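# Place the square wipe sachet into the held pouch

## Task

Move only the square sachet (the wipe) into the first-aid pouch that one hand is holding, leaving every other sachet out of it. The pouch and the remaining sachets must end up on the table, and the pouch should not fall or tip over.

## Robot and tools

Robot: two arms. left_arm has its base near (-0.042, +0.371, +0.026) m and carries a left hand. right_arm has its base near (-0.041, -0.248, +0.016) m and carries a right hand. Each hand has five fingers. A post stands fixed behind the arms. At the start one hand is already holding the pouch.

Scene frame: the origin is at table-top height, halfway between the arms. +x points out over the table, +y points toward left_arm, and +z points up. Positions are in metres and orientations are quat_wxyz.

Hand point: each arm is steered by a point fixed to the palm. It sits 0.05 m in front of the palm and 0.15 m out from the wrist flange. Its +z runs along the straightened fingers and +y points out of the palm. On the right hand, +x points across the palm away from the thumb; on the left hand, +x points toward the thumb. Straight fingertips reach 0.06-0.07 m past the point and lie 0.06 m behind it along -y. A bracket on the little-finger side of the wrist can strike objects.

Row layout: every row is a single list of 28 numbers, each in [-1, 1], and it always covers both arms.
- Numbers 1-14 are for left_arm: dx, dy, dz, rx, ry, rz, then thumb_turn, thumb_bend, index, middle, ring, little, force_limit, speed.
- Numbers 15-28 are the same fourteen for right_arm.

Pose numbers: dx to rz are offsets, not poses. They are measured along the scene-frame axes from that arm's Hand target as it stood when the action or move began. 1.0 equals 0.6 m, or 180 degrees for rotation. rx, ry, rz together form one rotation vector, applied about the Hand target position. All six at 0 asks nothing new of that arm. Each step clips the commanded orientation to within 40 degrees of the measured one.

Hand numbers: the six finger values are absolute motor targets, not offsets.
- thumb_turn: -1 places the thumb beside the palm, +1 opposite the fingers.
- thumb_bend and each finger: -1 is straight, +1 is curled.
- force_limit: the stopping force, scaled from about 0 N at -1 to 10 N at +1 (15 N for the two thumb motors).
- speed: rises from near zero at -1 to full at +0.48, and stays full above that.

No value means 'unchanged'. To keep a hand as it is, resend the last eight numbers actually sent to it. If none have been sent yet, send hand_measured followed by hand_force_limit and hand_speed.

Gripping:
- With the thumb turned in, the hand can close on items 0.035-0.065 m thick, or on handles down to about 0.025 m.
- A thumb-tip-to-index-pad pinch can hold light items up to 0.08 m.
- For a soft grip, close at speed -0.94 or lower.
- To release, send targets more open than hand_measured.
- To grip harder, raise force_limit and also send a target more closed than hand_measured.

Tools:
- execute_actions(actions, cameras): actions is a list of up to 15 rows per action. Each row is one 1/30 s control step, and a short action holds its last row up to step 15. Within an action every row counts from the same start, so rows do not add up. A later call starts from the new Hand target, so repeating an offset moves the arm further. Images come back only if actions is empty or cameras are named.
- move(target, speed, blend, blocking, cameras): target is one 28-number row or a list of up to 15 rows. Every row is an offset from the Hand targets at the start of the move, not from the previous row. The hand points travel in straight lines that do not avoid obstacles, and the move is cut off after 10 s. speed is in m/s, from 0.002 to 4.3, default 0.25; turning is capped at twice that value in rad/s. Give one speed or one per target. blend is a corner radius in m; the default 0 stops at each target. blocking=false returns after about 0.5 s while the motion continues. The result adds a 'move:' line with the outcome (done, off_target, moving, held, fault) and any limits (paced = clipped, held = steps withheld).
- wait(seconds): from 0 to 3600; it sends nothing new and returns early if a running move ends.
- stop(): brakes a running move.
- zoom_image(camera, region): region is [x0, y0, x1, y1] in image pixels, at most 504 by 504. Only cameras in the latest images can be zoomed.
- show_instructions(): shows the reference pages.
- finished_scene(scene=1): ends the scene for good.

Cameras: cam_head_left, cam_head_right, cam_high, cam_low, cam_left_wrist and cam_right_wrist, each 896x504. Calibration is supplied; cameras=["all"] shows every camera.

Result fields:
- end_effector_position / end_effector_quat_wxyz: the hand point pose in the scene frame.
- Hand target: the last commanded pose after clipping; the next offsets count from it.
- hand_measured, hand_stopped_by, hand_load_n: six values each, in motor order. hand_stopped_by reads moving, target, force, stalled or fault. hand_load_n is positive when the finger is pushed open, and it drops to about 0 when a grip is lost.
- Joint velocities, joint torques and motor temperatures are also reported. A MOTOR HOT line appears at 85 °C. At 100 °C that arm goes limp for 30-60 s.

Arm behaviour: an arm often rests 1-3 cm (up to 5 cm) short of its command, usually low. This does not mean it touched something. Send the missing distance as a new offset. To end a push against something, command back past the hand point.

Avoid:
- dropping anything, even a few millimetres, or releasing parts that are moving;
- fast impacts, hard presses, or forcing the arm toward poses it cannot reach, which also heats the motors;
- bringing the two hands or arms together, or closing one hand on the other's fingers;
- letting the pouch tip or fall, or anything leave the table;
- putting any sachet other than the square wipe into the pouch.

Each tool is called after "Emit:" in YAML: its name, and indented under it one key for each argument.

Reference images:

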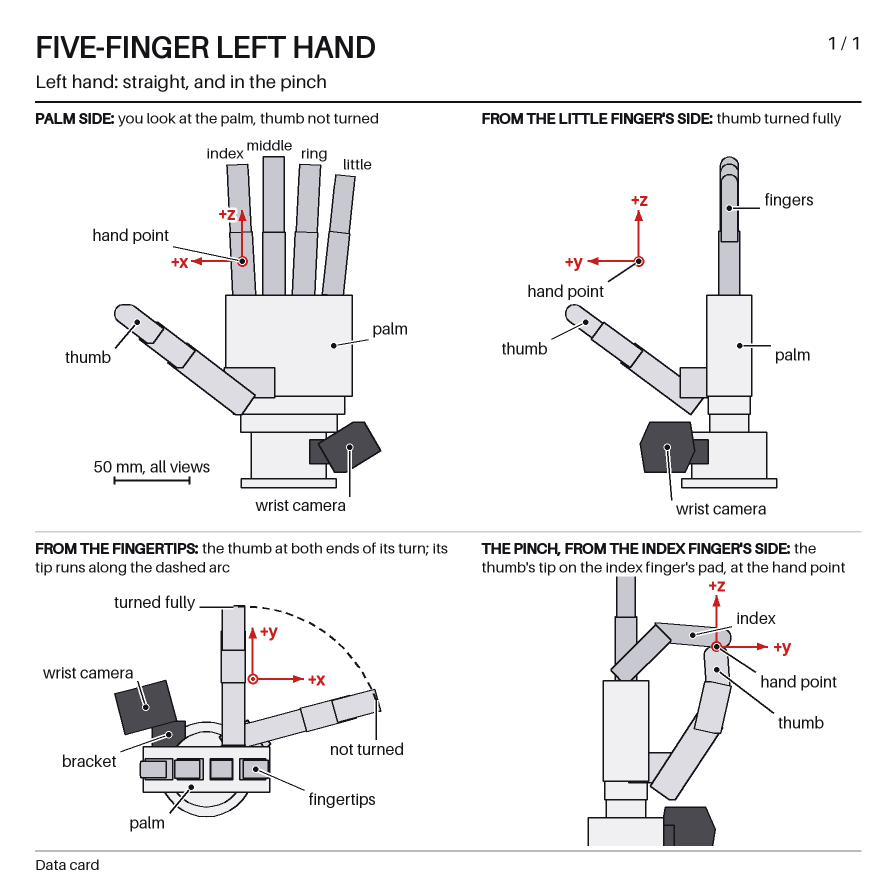

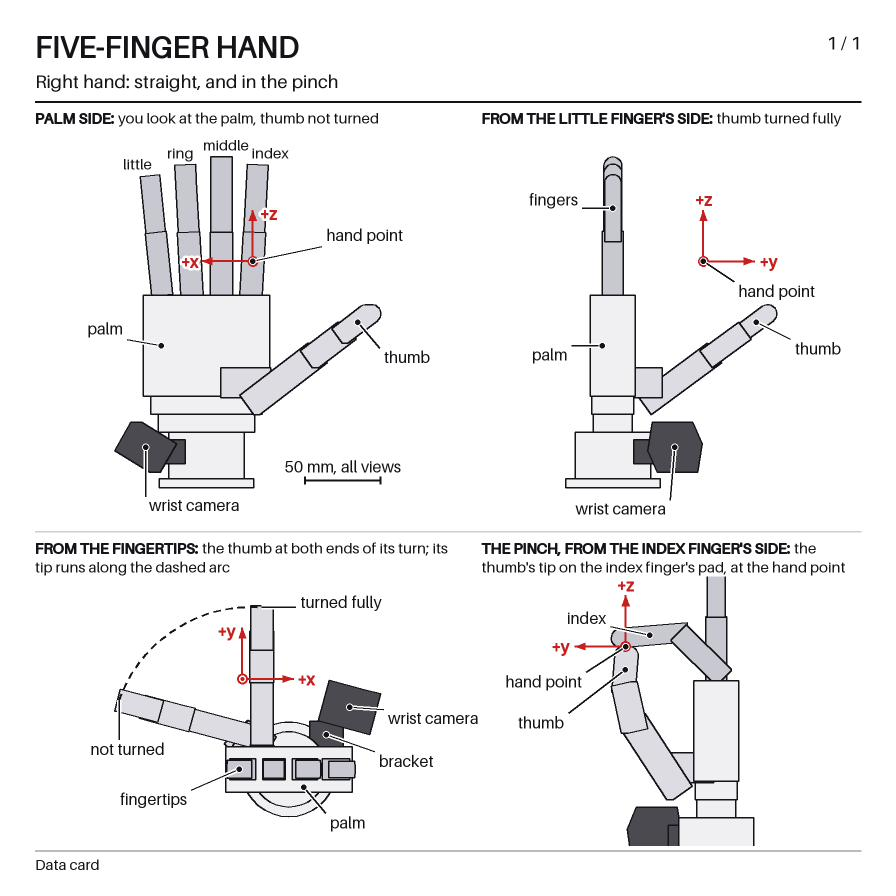

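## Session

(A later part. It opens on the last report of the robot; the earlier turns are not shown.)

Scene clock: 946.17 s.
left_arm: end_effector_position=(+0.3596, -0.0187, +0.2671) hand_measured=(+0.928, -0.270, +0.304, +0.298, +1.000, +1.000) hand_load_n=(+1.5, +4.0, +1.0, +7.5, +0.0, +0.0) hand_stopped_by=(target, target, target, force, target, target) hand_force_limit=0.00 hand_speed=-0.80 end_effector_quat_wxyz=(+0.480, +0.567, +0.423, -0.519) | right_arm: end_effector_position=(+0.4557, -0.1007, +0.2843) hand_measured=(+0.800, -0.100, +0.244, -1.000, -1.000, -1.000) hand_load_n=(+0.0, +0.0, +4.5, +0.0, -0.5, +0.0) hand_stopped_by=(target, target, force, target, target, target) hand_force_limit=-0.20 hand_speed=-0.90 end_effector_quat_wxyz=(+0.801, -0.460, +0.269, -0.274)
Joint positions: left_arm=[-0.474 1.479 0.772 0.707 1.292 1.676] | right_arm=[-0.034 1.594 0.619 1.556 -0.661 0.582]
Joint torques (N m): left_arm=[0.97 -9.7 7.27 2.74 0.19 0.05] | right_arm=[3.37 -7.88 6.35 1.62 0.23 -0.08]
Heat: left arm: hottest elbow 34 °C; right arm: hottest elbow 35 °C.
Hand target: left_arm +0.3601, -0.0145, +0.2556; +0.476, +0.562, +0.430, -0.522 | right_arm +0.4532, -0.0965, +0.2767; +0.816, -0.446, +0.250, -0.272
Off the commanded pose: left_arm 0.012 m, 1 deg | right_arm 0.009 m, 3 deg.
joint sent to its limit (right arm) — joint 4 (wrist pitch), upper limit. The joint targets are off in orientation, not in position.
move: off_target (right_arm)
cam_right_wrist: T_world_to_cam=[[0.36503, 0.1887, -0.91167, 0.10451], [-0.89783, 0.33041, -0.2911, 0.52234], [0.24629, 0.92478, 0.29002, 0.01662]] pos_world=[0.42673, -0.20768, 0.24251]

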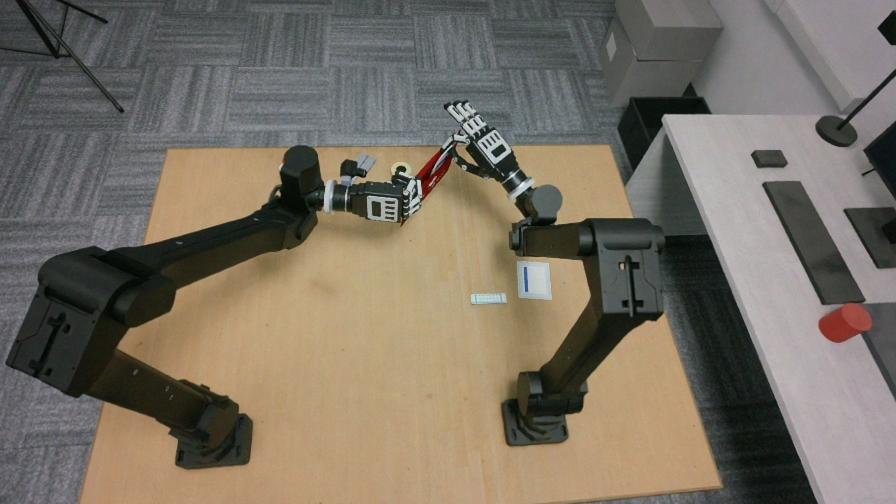

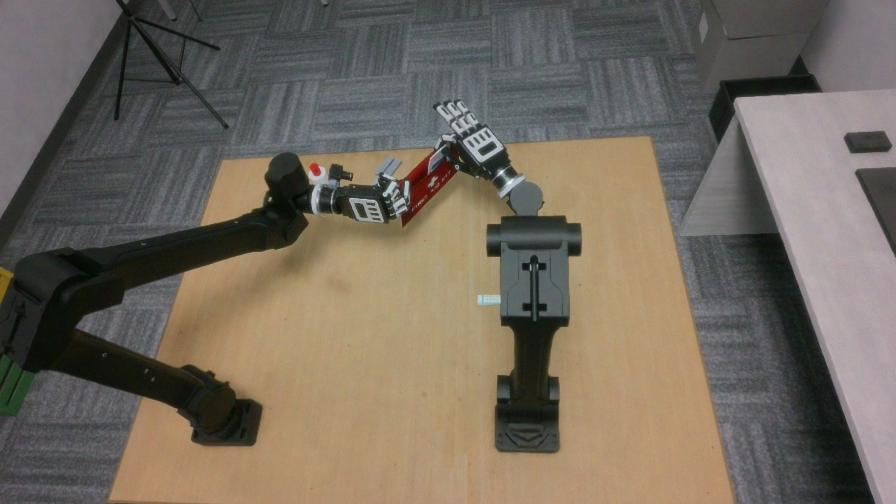

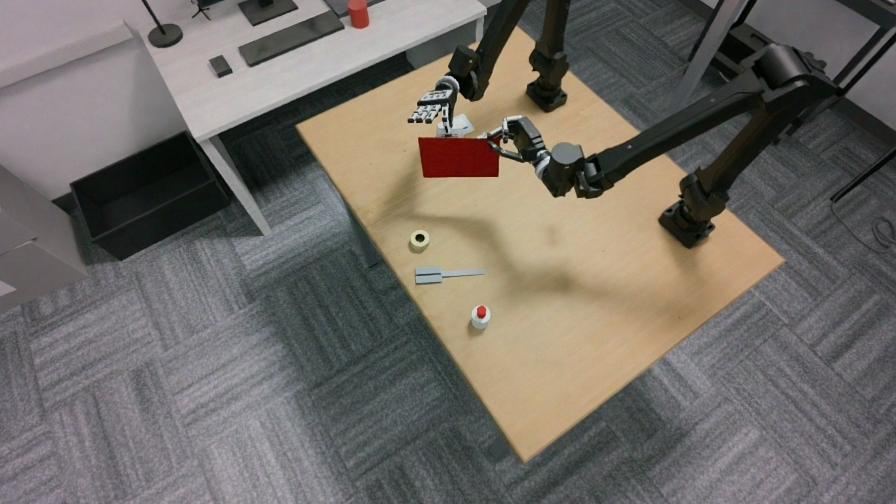

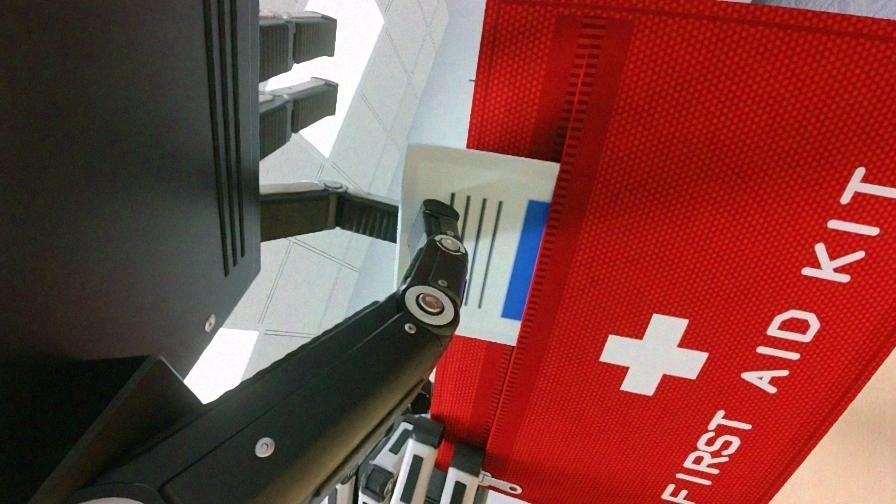

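Emit:
move:
  target:
    - [0,0,0,0,0,0,0.928,-0.268,0.304,0.298,1.0,1.0,0.0,-0.8,-0.003,0.0,-0.0225,0,0,0,0.8,-0.1,0.3,-1.0,-1.0,-1.0,-0.2,-0.9]
  speed: 0.03
  cameras: ["cam_head_left","cam_head_right","cam_high","cam_right_wrist"]

Emit:
zoom_image:
  camera: "cam_head_left"
  region: [415, 135, 465, 185]

Emit:
zoom_image:
  camera: "cam_head_right"
  region: [410, 135, 460, 185]

Emit:
zoom_image:
  camera: "cam_high"
  region: [400, 80, 520, 190]

Scene clock: 953.97 s.
left_arm: end_effector_position=(+0.3596, -0.0187, +0.2671) hand_measured=(+0.928, -0.270, +0.304, +0.298, +1.000, +1.000) hand_load_n=(+1.0, +4.0, +1.0, +7.5, +0.0, +0.0) hand_stopped_by=(target, target, target, force, target, target) hand_force_limit=0.00 hand_speed=-0.80 end_effector_quat_wxyz=(+0.480, +0.567, +0.423, -0.519) | right_arm: end_effector_position=(+0.4542, -0.1008, +0.2711) hand_measured=(+0.800, -0.100, +0.244, -1.000, -1.000, -1.000) hand_load_n=(+0.5, +0.0, +4.5, +0.0, +0.0, +0.0) hand_stopped_by=(target, target, force, target, target, target) hand_force_limit=-0.20 hand_speed=-0.90 end_effector_quat_wxyz=(+0.795, -0.467, +0.275, -0.274)
Joint positions: left_arm=[-0.474 1.479 0.772 0.707 1.292 1.676] | right_arm=[-0.034 1.608 0.603 1.556 -0.664 0.562]
Joint torques (N m): left_arm=[1.03 -9.7 7.25 2.74 0.19 0.04] | right_arm=[4.13 -7.53 6.11 1.69 0.17 -0.11]
Heat: left arm: hottest elbow 34 °C; right arm: hottest elbow 35 °C.
Hand target: left_arm +0.3601, -0.0145, +0.2556; +0.476, +0.562, +0.430, -0.522 | right_arm +0.4514, -0.0965, +0.2631; +0.816, -0.446, +0.250, -0.272
Off the commanded pose: left_arm 0.012 m, 1 deg | right_arm 0.009 m, 4 deg.
joint sent to its limit (right arm) — joint 4 (wrist pitch), upper limit. The joint targets are off in orientation, not in position.
move: off_target (right_arm)
cam_right_wrist: T_world_to_cam=[[0.35004, 0.17415, -0.9204, 0.10074], [-0.9011, 0.33104, -0.28006, 0.51562], [0.25592, 0.92741, 0.2728, 0.02141]] pos_world=[0.42388, -0.20809, 0.23128]

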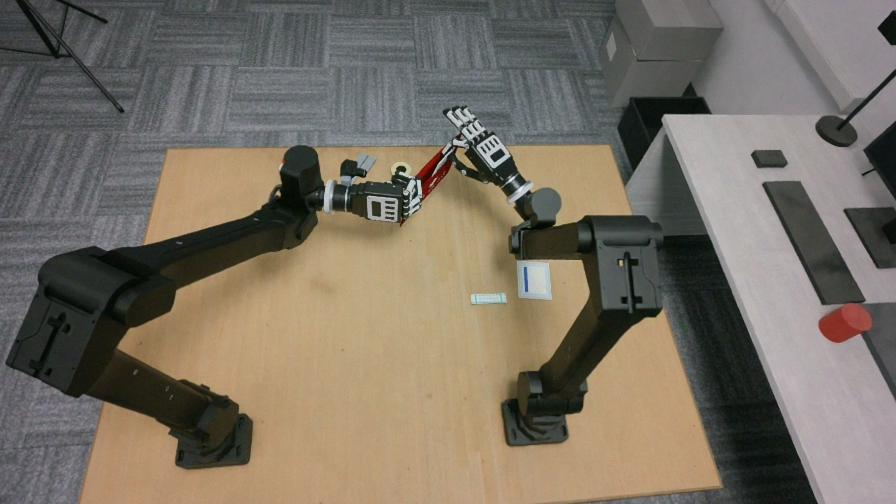

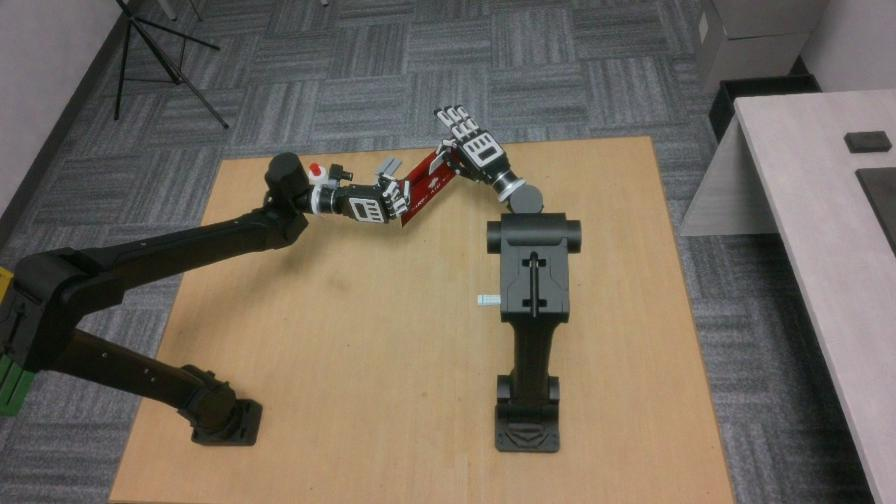

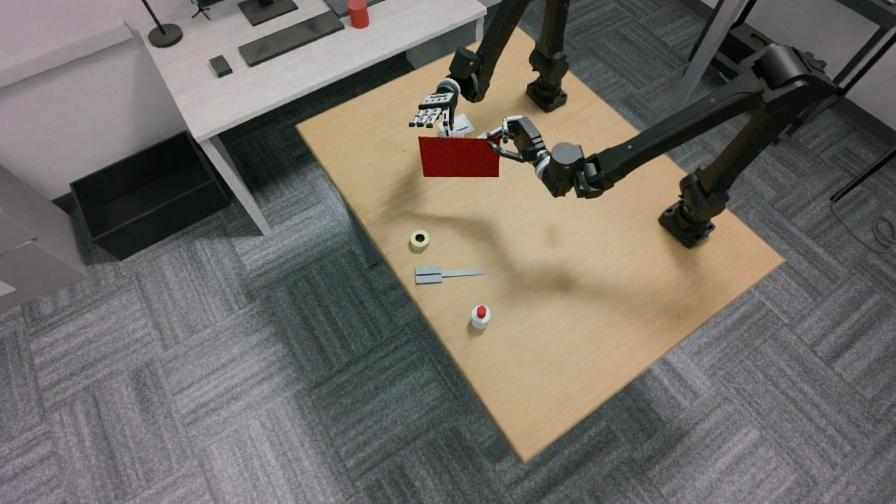

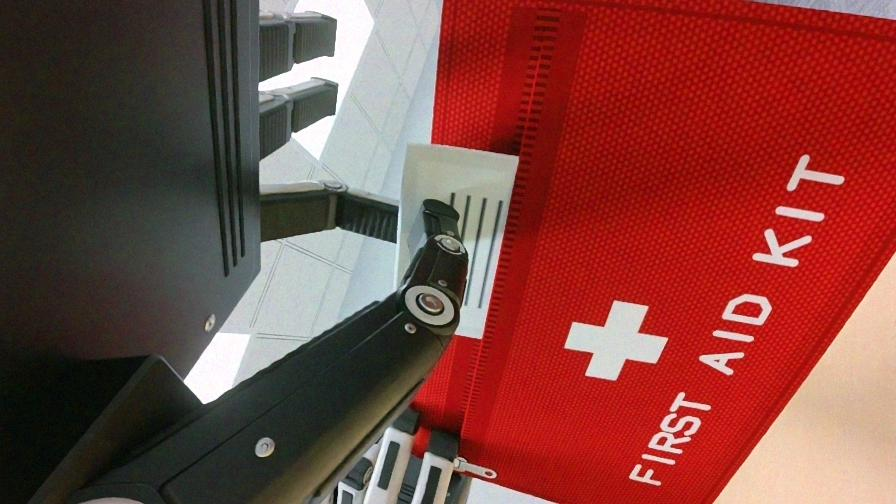

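Scaled by 10.080 from the camera's image (finer frame: 1280x720).

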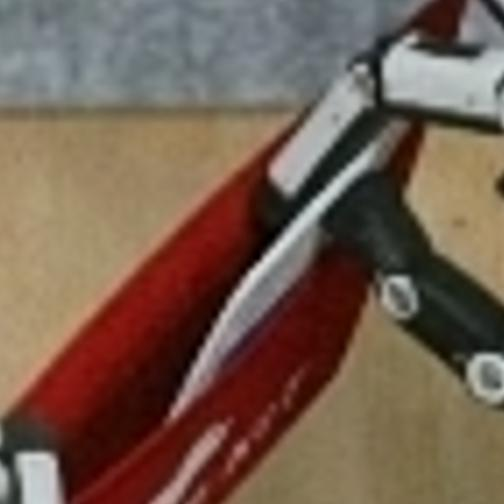

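Scaled by 10.080 from the camera's image (finer frame: 1280x720).

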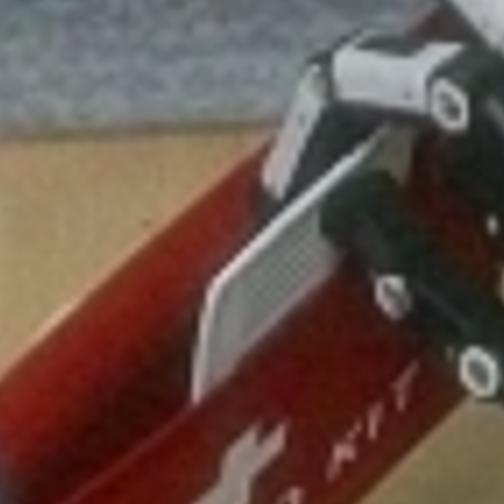

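Scaled by 4.200 from the camera's image (finer frame: 1280x720).

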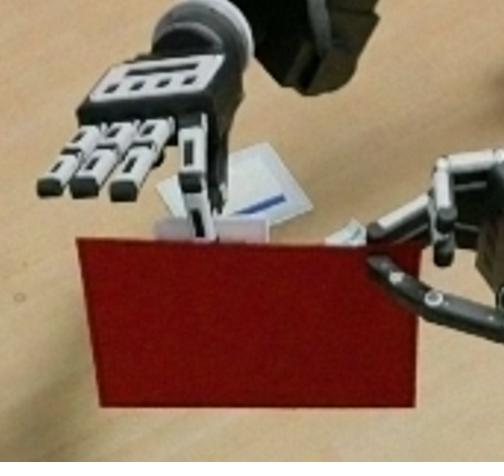

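Emit:
move:
  target:
    - [0,0,0,0,0,0,0.928,-0.268,0.304,0.298,1.0,1.0,0.0,-0.8,0.0,0.002,-0.022,0,0,0,0.8,-0.1,0.3,-1.0,-1.0,-1.0,-0.2,-0.9]
  speed: 0.03
  cameras: ["cam_head_left","cam_head_right","cam_high","cam_right_wrist"]

Emit:
zoom_image:
  camera: "cam_head_left"
  region: [415, 135, 465, 185]

Emit:
zoom_image:
  camera: "cam_head_right"
  region: [410, 135, 460, 185]

Emit:
zoom_image:
  camera: "cam_high"
  region: [400, 80, 520, 190]

Scene clock: 958.87 s.
left_arm: end_effector_position=(+0.3596, -0.0187, +0.2669) hand_measured=(+0.928, -0.270, +0.304, +0.298, +1.000, +1.000) hand_load_n=(+1.5, +4.0, +1.5, +7.5, +0.0, +0.0) hand_stopped_by=(target, target, target, force, target, target) hand_force_limit=0.00 hand_speed=-0.80 end_effector_quat_wxyz=(+0.480, +0.567, +0.423, -0.519) | right_arm: end_effector_position=(+0.4545, -0.0996, +0.2579) hand_measured=(+0.800, -0.100, +0.244, -1.000, -1.000, -1.000) hand_load_n=(+0.0, +0.0, +4.5, +0.0, +0.0, +0.0) hand_stopped_by=(target, target, force, target, target, target) hand_force_limit=-0.20 hand_speed=-0.90 end_effector_quat_wxyz=(+0.789, -0.474, +0.280, -0.274)
Joint positions: left_arm=[-0.474 1.479 0.772 0.707 1.292 1.676] | right_arm=[-0.031 1.627 0.595 1.556 -0.666 0.543]
Joint torques (N m): left_arm=[0.97 -9.7 7.25 2.76 0.19 0.05] | right_arm=[3.78 -7.77 5.83 1.74 0.2 -0.11]
Heat: left arm: hottest elbow 34 °C; right arm: hottest elbow 34 °C.
Hand target: left_arm +0.3601, -0.0145, +0.2555; +0.476, +0.562, +0.431, -0.522 | right_arm +0.4514, -0.0953, +0.2498; +0.815, -0.446, +0.250, -0.272
Off the commanded pose: left_arm 0.012 m, 1 deg | right_arm 0.010 m, 6 deg.
joint sent to its limit (right arm) — joint 4 (wrist pitch), upper limit. The joint targets are off in orientation, not in position.
move: off_target (right_arm)
cam_right_wrist: T_world_to_cam=[[0.33576, 0.1603, -0.92821, 0.09543], [-0.90431, 0.33064, -0.27002, 0.51065], [0.26362, 0.93004, 0.25597, 0.02503]] pos_world=[0.42314, -0.20741, 0.22006]

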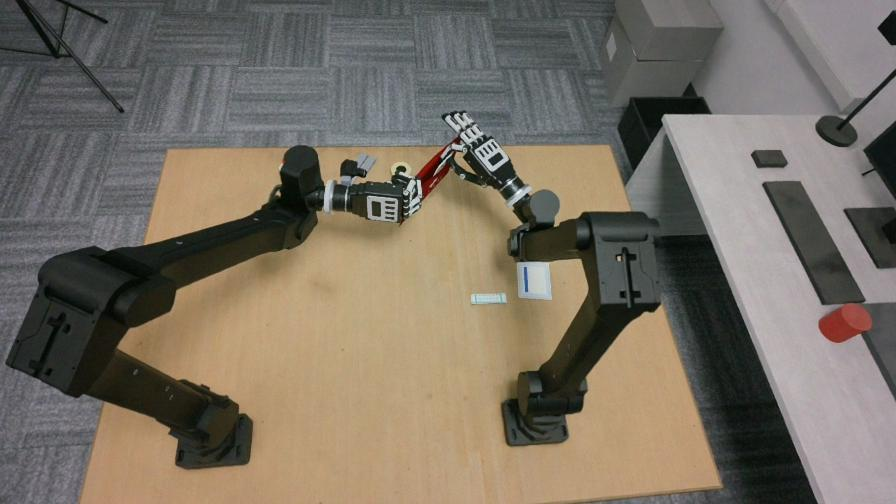

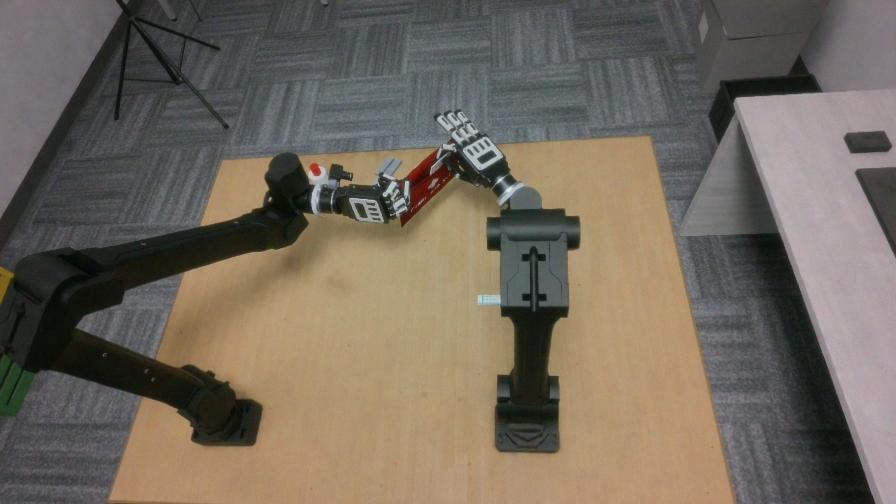

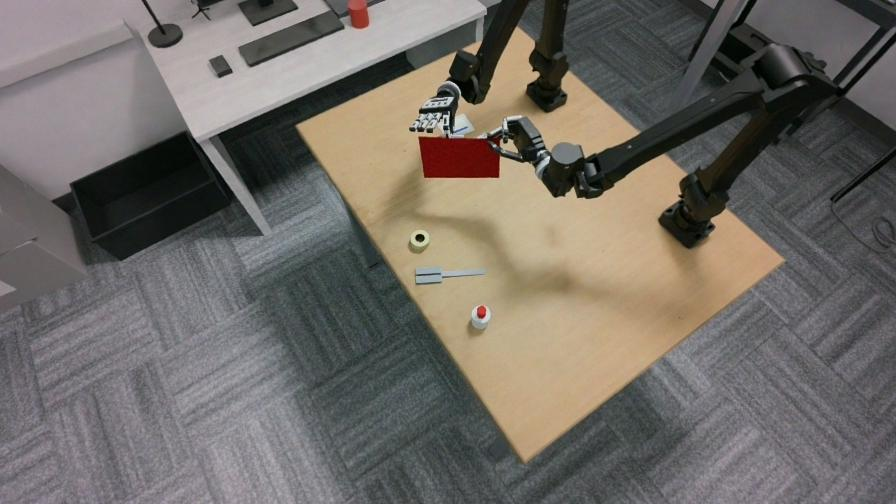

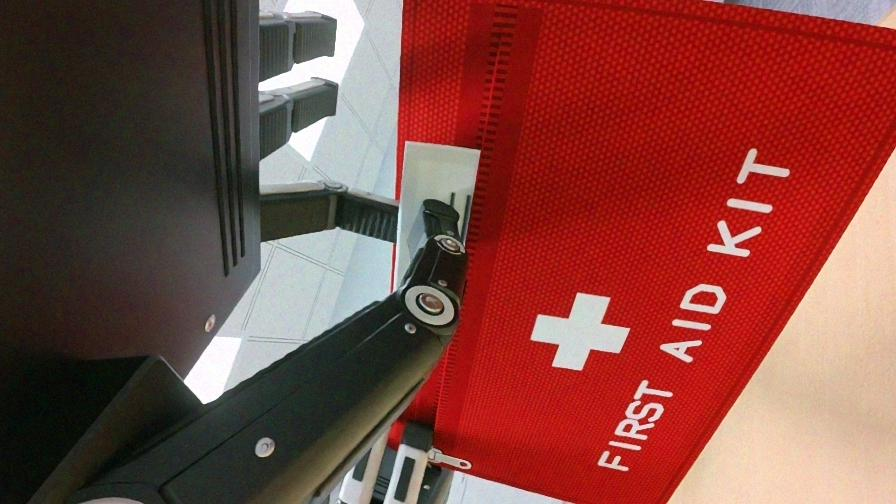

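Scaled by 10.080 from the camera's image (finer frame: 1280x720).

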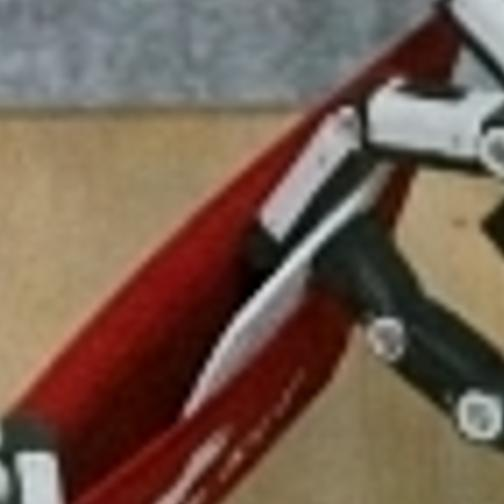

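Scaled by 10.080 from the camera's image (finer frame: 1280x720).

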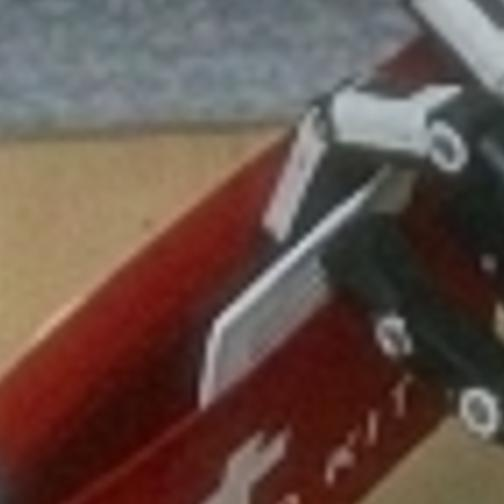

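Scaled by 4.200 from the camera's image (finer frame: 1280x720).

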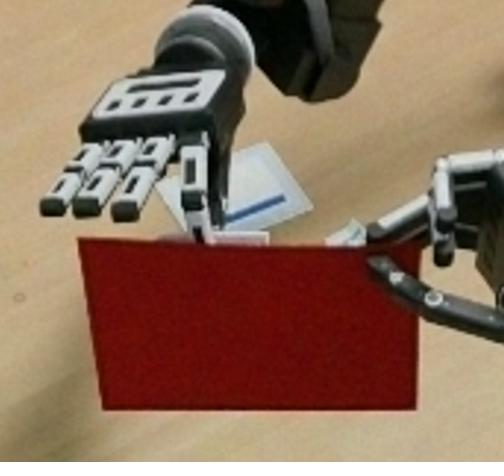

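Emit:
move:
  target:
    - [0,0,0,0,0,0,0.928,-0.268,0.304,0.298,1.0,1.0,0.0,-0.8,0,0,0,0,0,0,0.8,-0.1,0.16,-1.0,-1.0,-1.0,-0.2,-0.9]
  speed: 0.03
  cameras: ["cam_head_left","cam_head_right","cam_high","cam_right_wrist"]

Emit:
zoom_image:
  camera: "cam_head_left"
  region: [415, 135, 465, 185]

Emit:
zoom_image:
  camera: "cam_head_right"
  region: [410, 135, 460, 185]

Scene clock: 967.60 s.
left_arm: end_effector_position=(+0.3598, -0.0186, +0.2669) hand_measured=(+0.928, -0.270, +0.304, +0.298, +1.000, +1.000) hand_load_n=(+1.5, +4.0, +1.0, +7.5, +0.0, +0.0) hand_stopped_by=(target, target, target, force, target, target) hand_force_limit=0.00 hand_speed=-0.80 end_effector_quat_wxyz=(+0.480, +0.567, +0.423, -0.519) | right_arm: end_effector_position=(+0.4545, -0.0996, +0.2578) hand_measured=(+0.800, -0.100, +0.160, -1.000, -1.000, -1.000) hand_load_n=(+0.0, +0.0, +0.0, +0.0, +0.0, +0.0) hand_stopped_by=(target, target, target, target, target, target) hand_force_limit=-0.20 hand_speed=-0.90 end_effector_quat_wxyz=(+0.788, -0.474, +0.280, -0.274)
Joint positions: left_arm=[-0.474 1.479 0.772 0.707 1.292 1.676] | right_arm=[-0.031 1.627 0.595 1.556 -0.666 0.541]
Joint torques (N m): left_arm=[1.03 -9.7 7.27 2.74 0.19 0.05] | right_arm=[3.66 -7.59 5.89 1.66 0.21 -0.11]
Heat: left arm: hottest elbow 34 °C; right arm: hottest elbow 33 °C.
Hand target: left_arm +0.3603, -0.0144, +0.2555; +0.476, +0.562, +0.431, -0.522 | right_arm +0.4514, -0.0953, +0.2499; +0.815, -0.446, +0.250, -0.272
Off the commanded pose: left_arm 0.012 m, 1 deg | right_arm 0.010 m, 6 deg.
joint sent to its limit (right arm) — joint 4 (wrist pitch), upper limit. The joint targets are off in orientation, not in position.
move: done
cam_right_wrist: T_world_to_cam=[[0.33641, 0.15941, -0.92813, 0.09496], [-0.90409, 0.33047, -0.27093, 0.51072], [0.26353, 0.93026, 0.25529, 0.02526]] pos_world=[0.42314, -0.20741, 0.22006]

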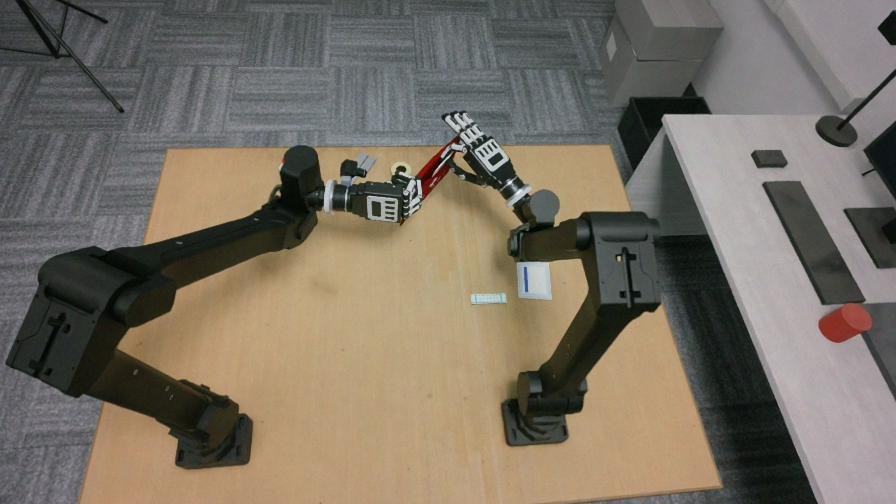

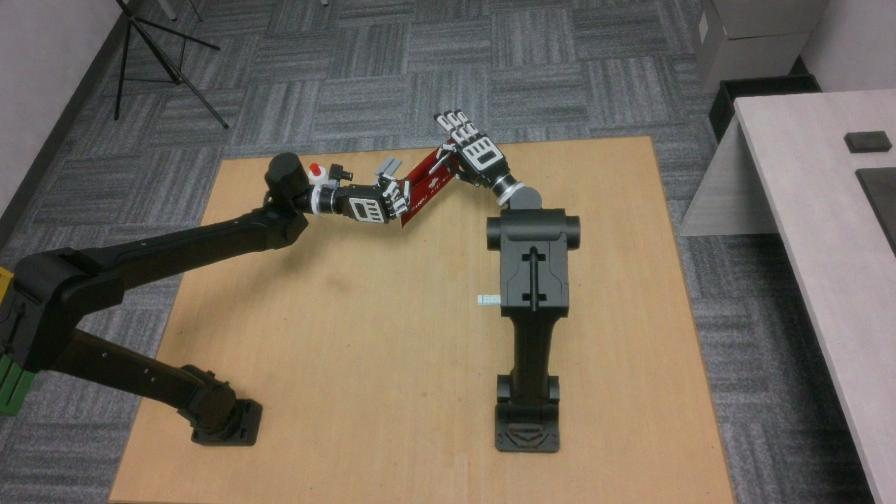

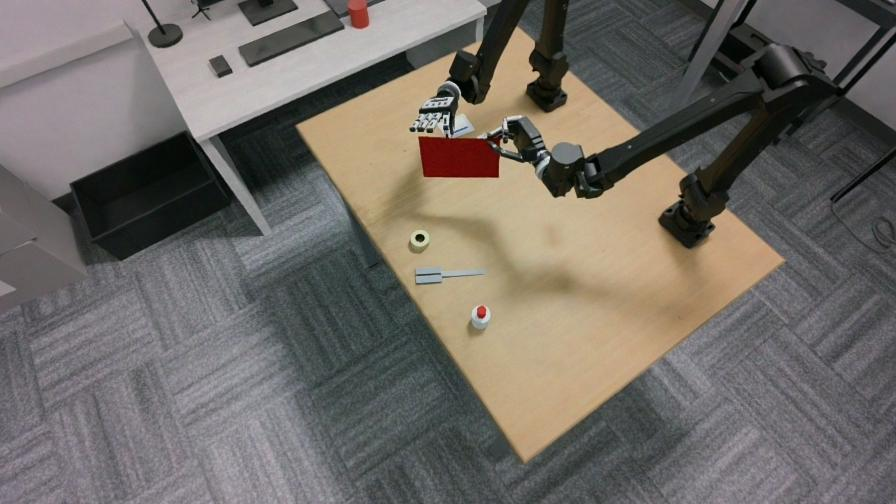

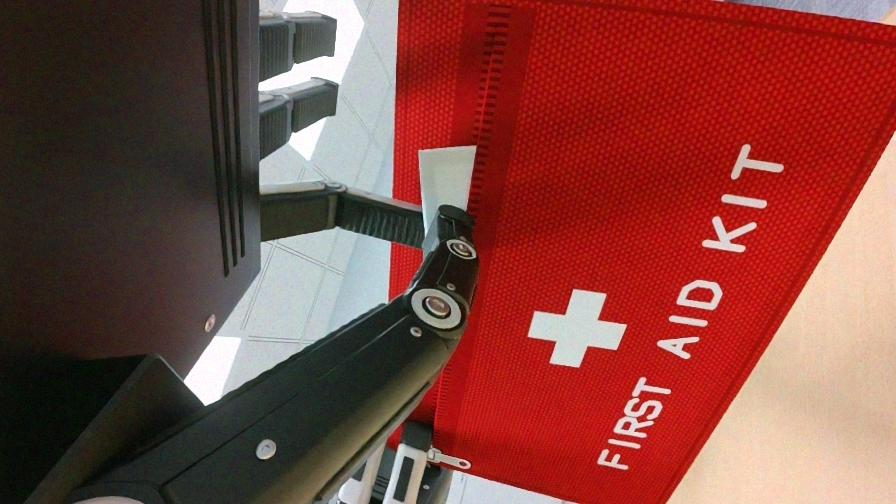

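Scaled by 10.080 from the camera's image (finer frame: 1280x720).

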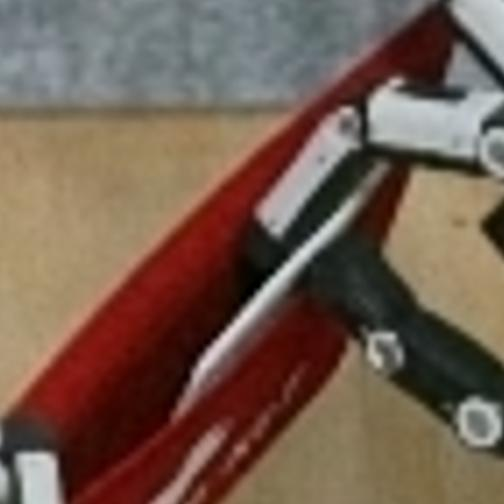

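Scaled by 10.080 from the camera's image (finer frame: 1280x720).

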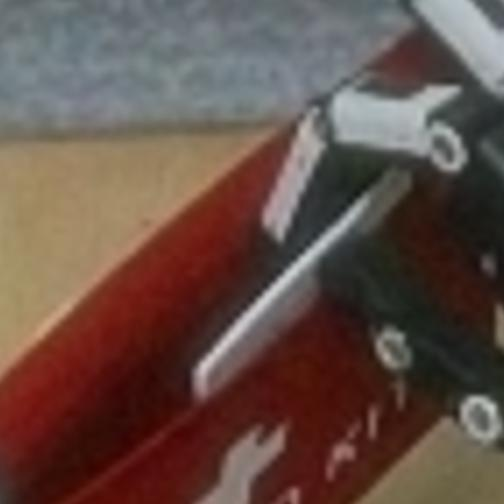

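Emit:
move:
  target:
    - [0,0,0,0,0,0,0.928,-0.268,0.304,0.298,1.0,1.0,0.0,-0.8,0,0,0,0,0,0,0.8,-0.1,0.08,-1.0,-1.0,-1.0,-0.2,-0.9]
  speed: 0.03
  cameras: ["cam_head_left","cam_head_right","cam_high","cam_right_wrist"]

Emit:
zoom_image:
  camera: "cam_head_left"
  region: [415, 135, 465, 185]

Emit:
zoom_image:
  camera: "cam_right_wrist"
  region: [380, 100, 560, 300]

Emit:
zoom_image:
  camera: "cam_high"
  region: [400, 80, 520, 190]

Scene clock: 971.07 s.
left_arm: end_effector_position=(+0.3598, -0.0186, +0.2669) hand_measured=(+0.928, -0.270, +0.304, +0.298, +1.000, +1.000) hand_load_n=(+1.0, +4.0, +1.5, +7.5, +0.0, +0.0) hand_stopped_by=(target, target, target, force, target, target) hand_force_limit=0.00 hand_speed=-0.80 end_effector_quat_wxyz=(+0.480, +0.566, +0.423, -0.519) | right_arm: end_effector_position=(+0.4545, -0.0996, +0.2578) hand_measured=(+0.800, -0.100, +0.080, -1.000, -1.000, -1.000) hand_load_n=(+0.0, +0.5, +0.0, +0.0, +0.0, -0.5) hand_stopped_by=(target, target, target, target, target, target) hand_force_limit=-0.20 hand_speed=-0.90 end_effector_quat_wxyz=(+0.788, -0.474, +0.280, -0.274)
Joint positions: left_arm=[-0.474 1.479 0.772 0.707 1.292 1.676] | right_arm=[-0.031 1.627 0.595 1.556 -0.666 0.541]
Joint torques (N m): left_arm=[0.97 -9.64 7.28 2.74 0.19 0.05] | right_arm=[3.43 -8 6.01 1.68 0.21 -0.1]
Heat: left arm: hottest elbow 34 °C; right arm: hottest elbow 33 °C.
Hand target: left_arm +0.3603, -0.0144, +0.2556; +0.476, +0.562, +0.431, -0.522 | right_arm +0.4514, -0.0953, +0.2499; +0.815, -0.446, +0.250, -0.272
Off the commanded pose: left_arm 0.012 m, 1 deg | right_arm 0.010 m, 6 deg.
joint sent to its limit (right arm) — joint 4 (wrist pitch), upper limit. The joint targets are off in orientation, not in position.
move: done
cam_right_wrist: T_world_to_cam=[[0.33641, 0.15941, -0.92813, 0.09496], [-0.90409, 0.33047, -0.27093, 0.51072], [0.26353, 0.93026, 0.25529, 0.02526]] pos_world=[0.42314, -0.20741, 0.22006]

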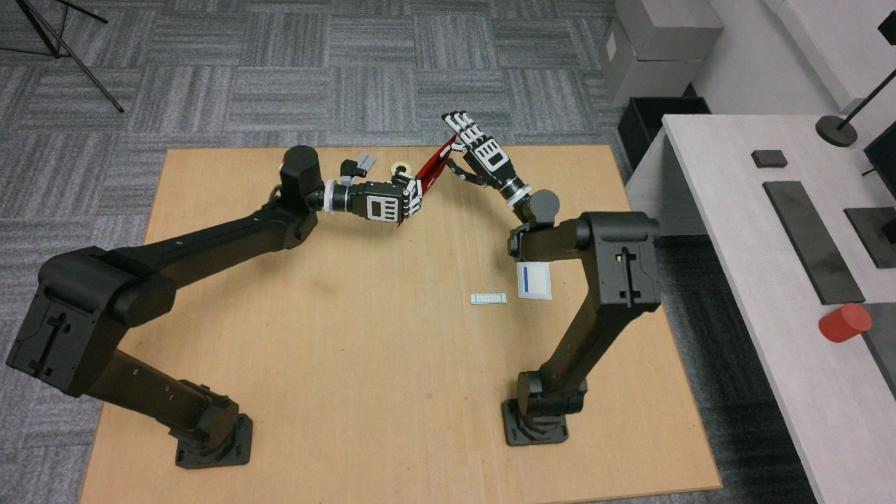

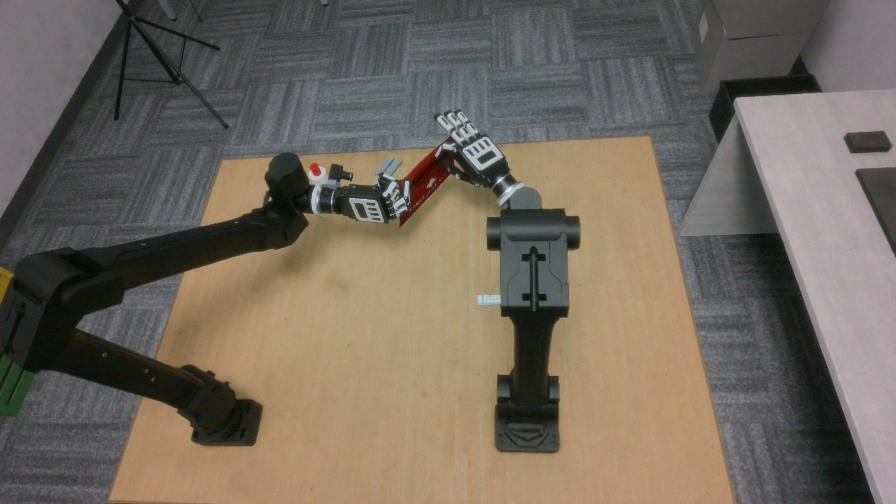

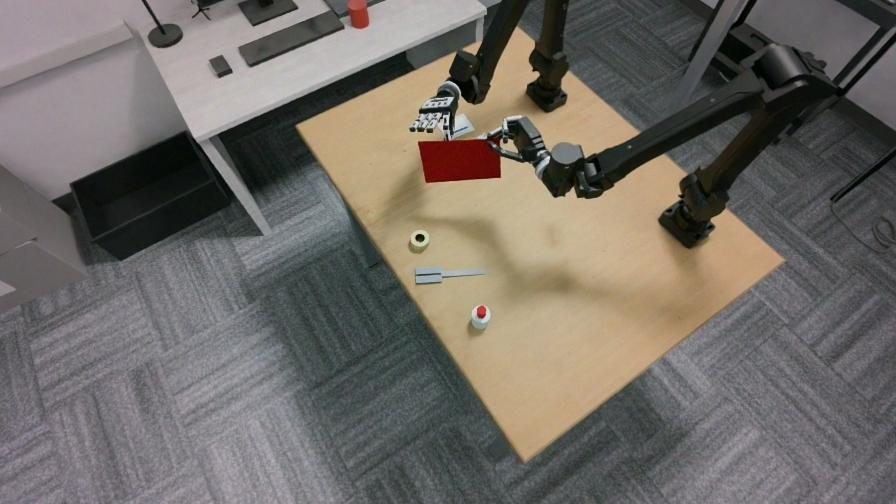

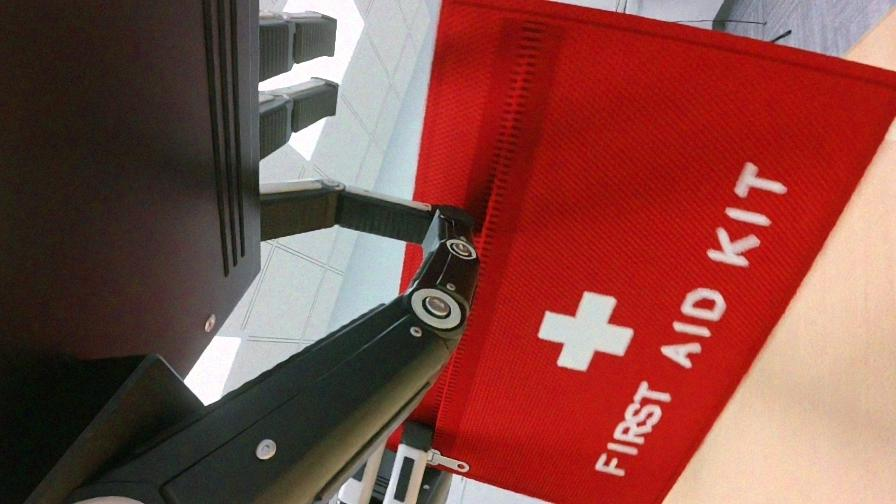

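Scaled by 10.080 from the camera's image (finer frame: 1280x720).

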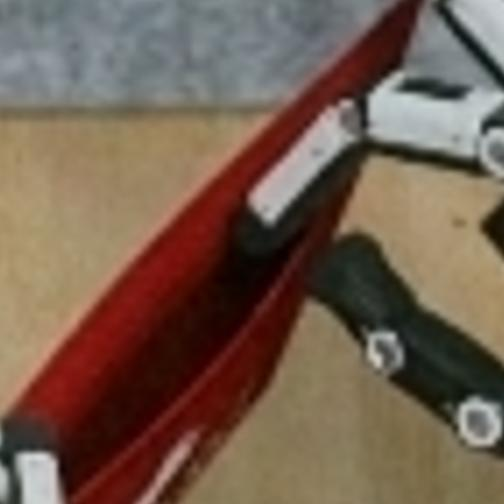

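Scaled by 2.520 from the camera's image (finer frame: 1280x720).

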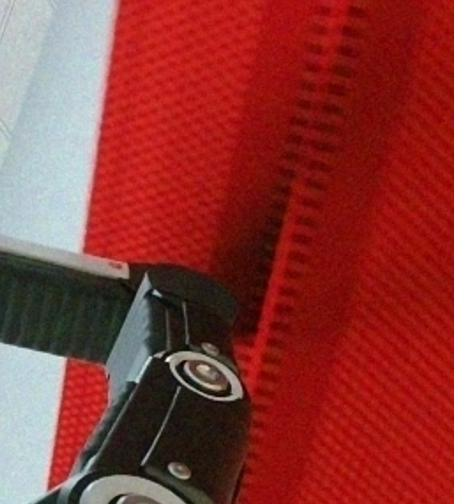

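Scaled by 4.200 from the camera's image (finer frame: 1280x720).

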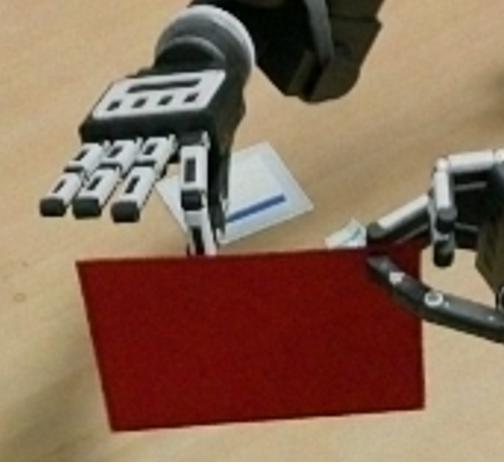

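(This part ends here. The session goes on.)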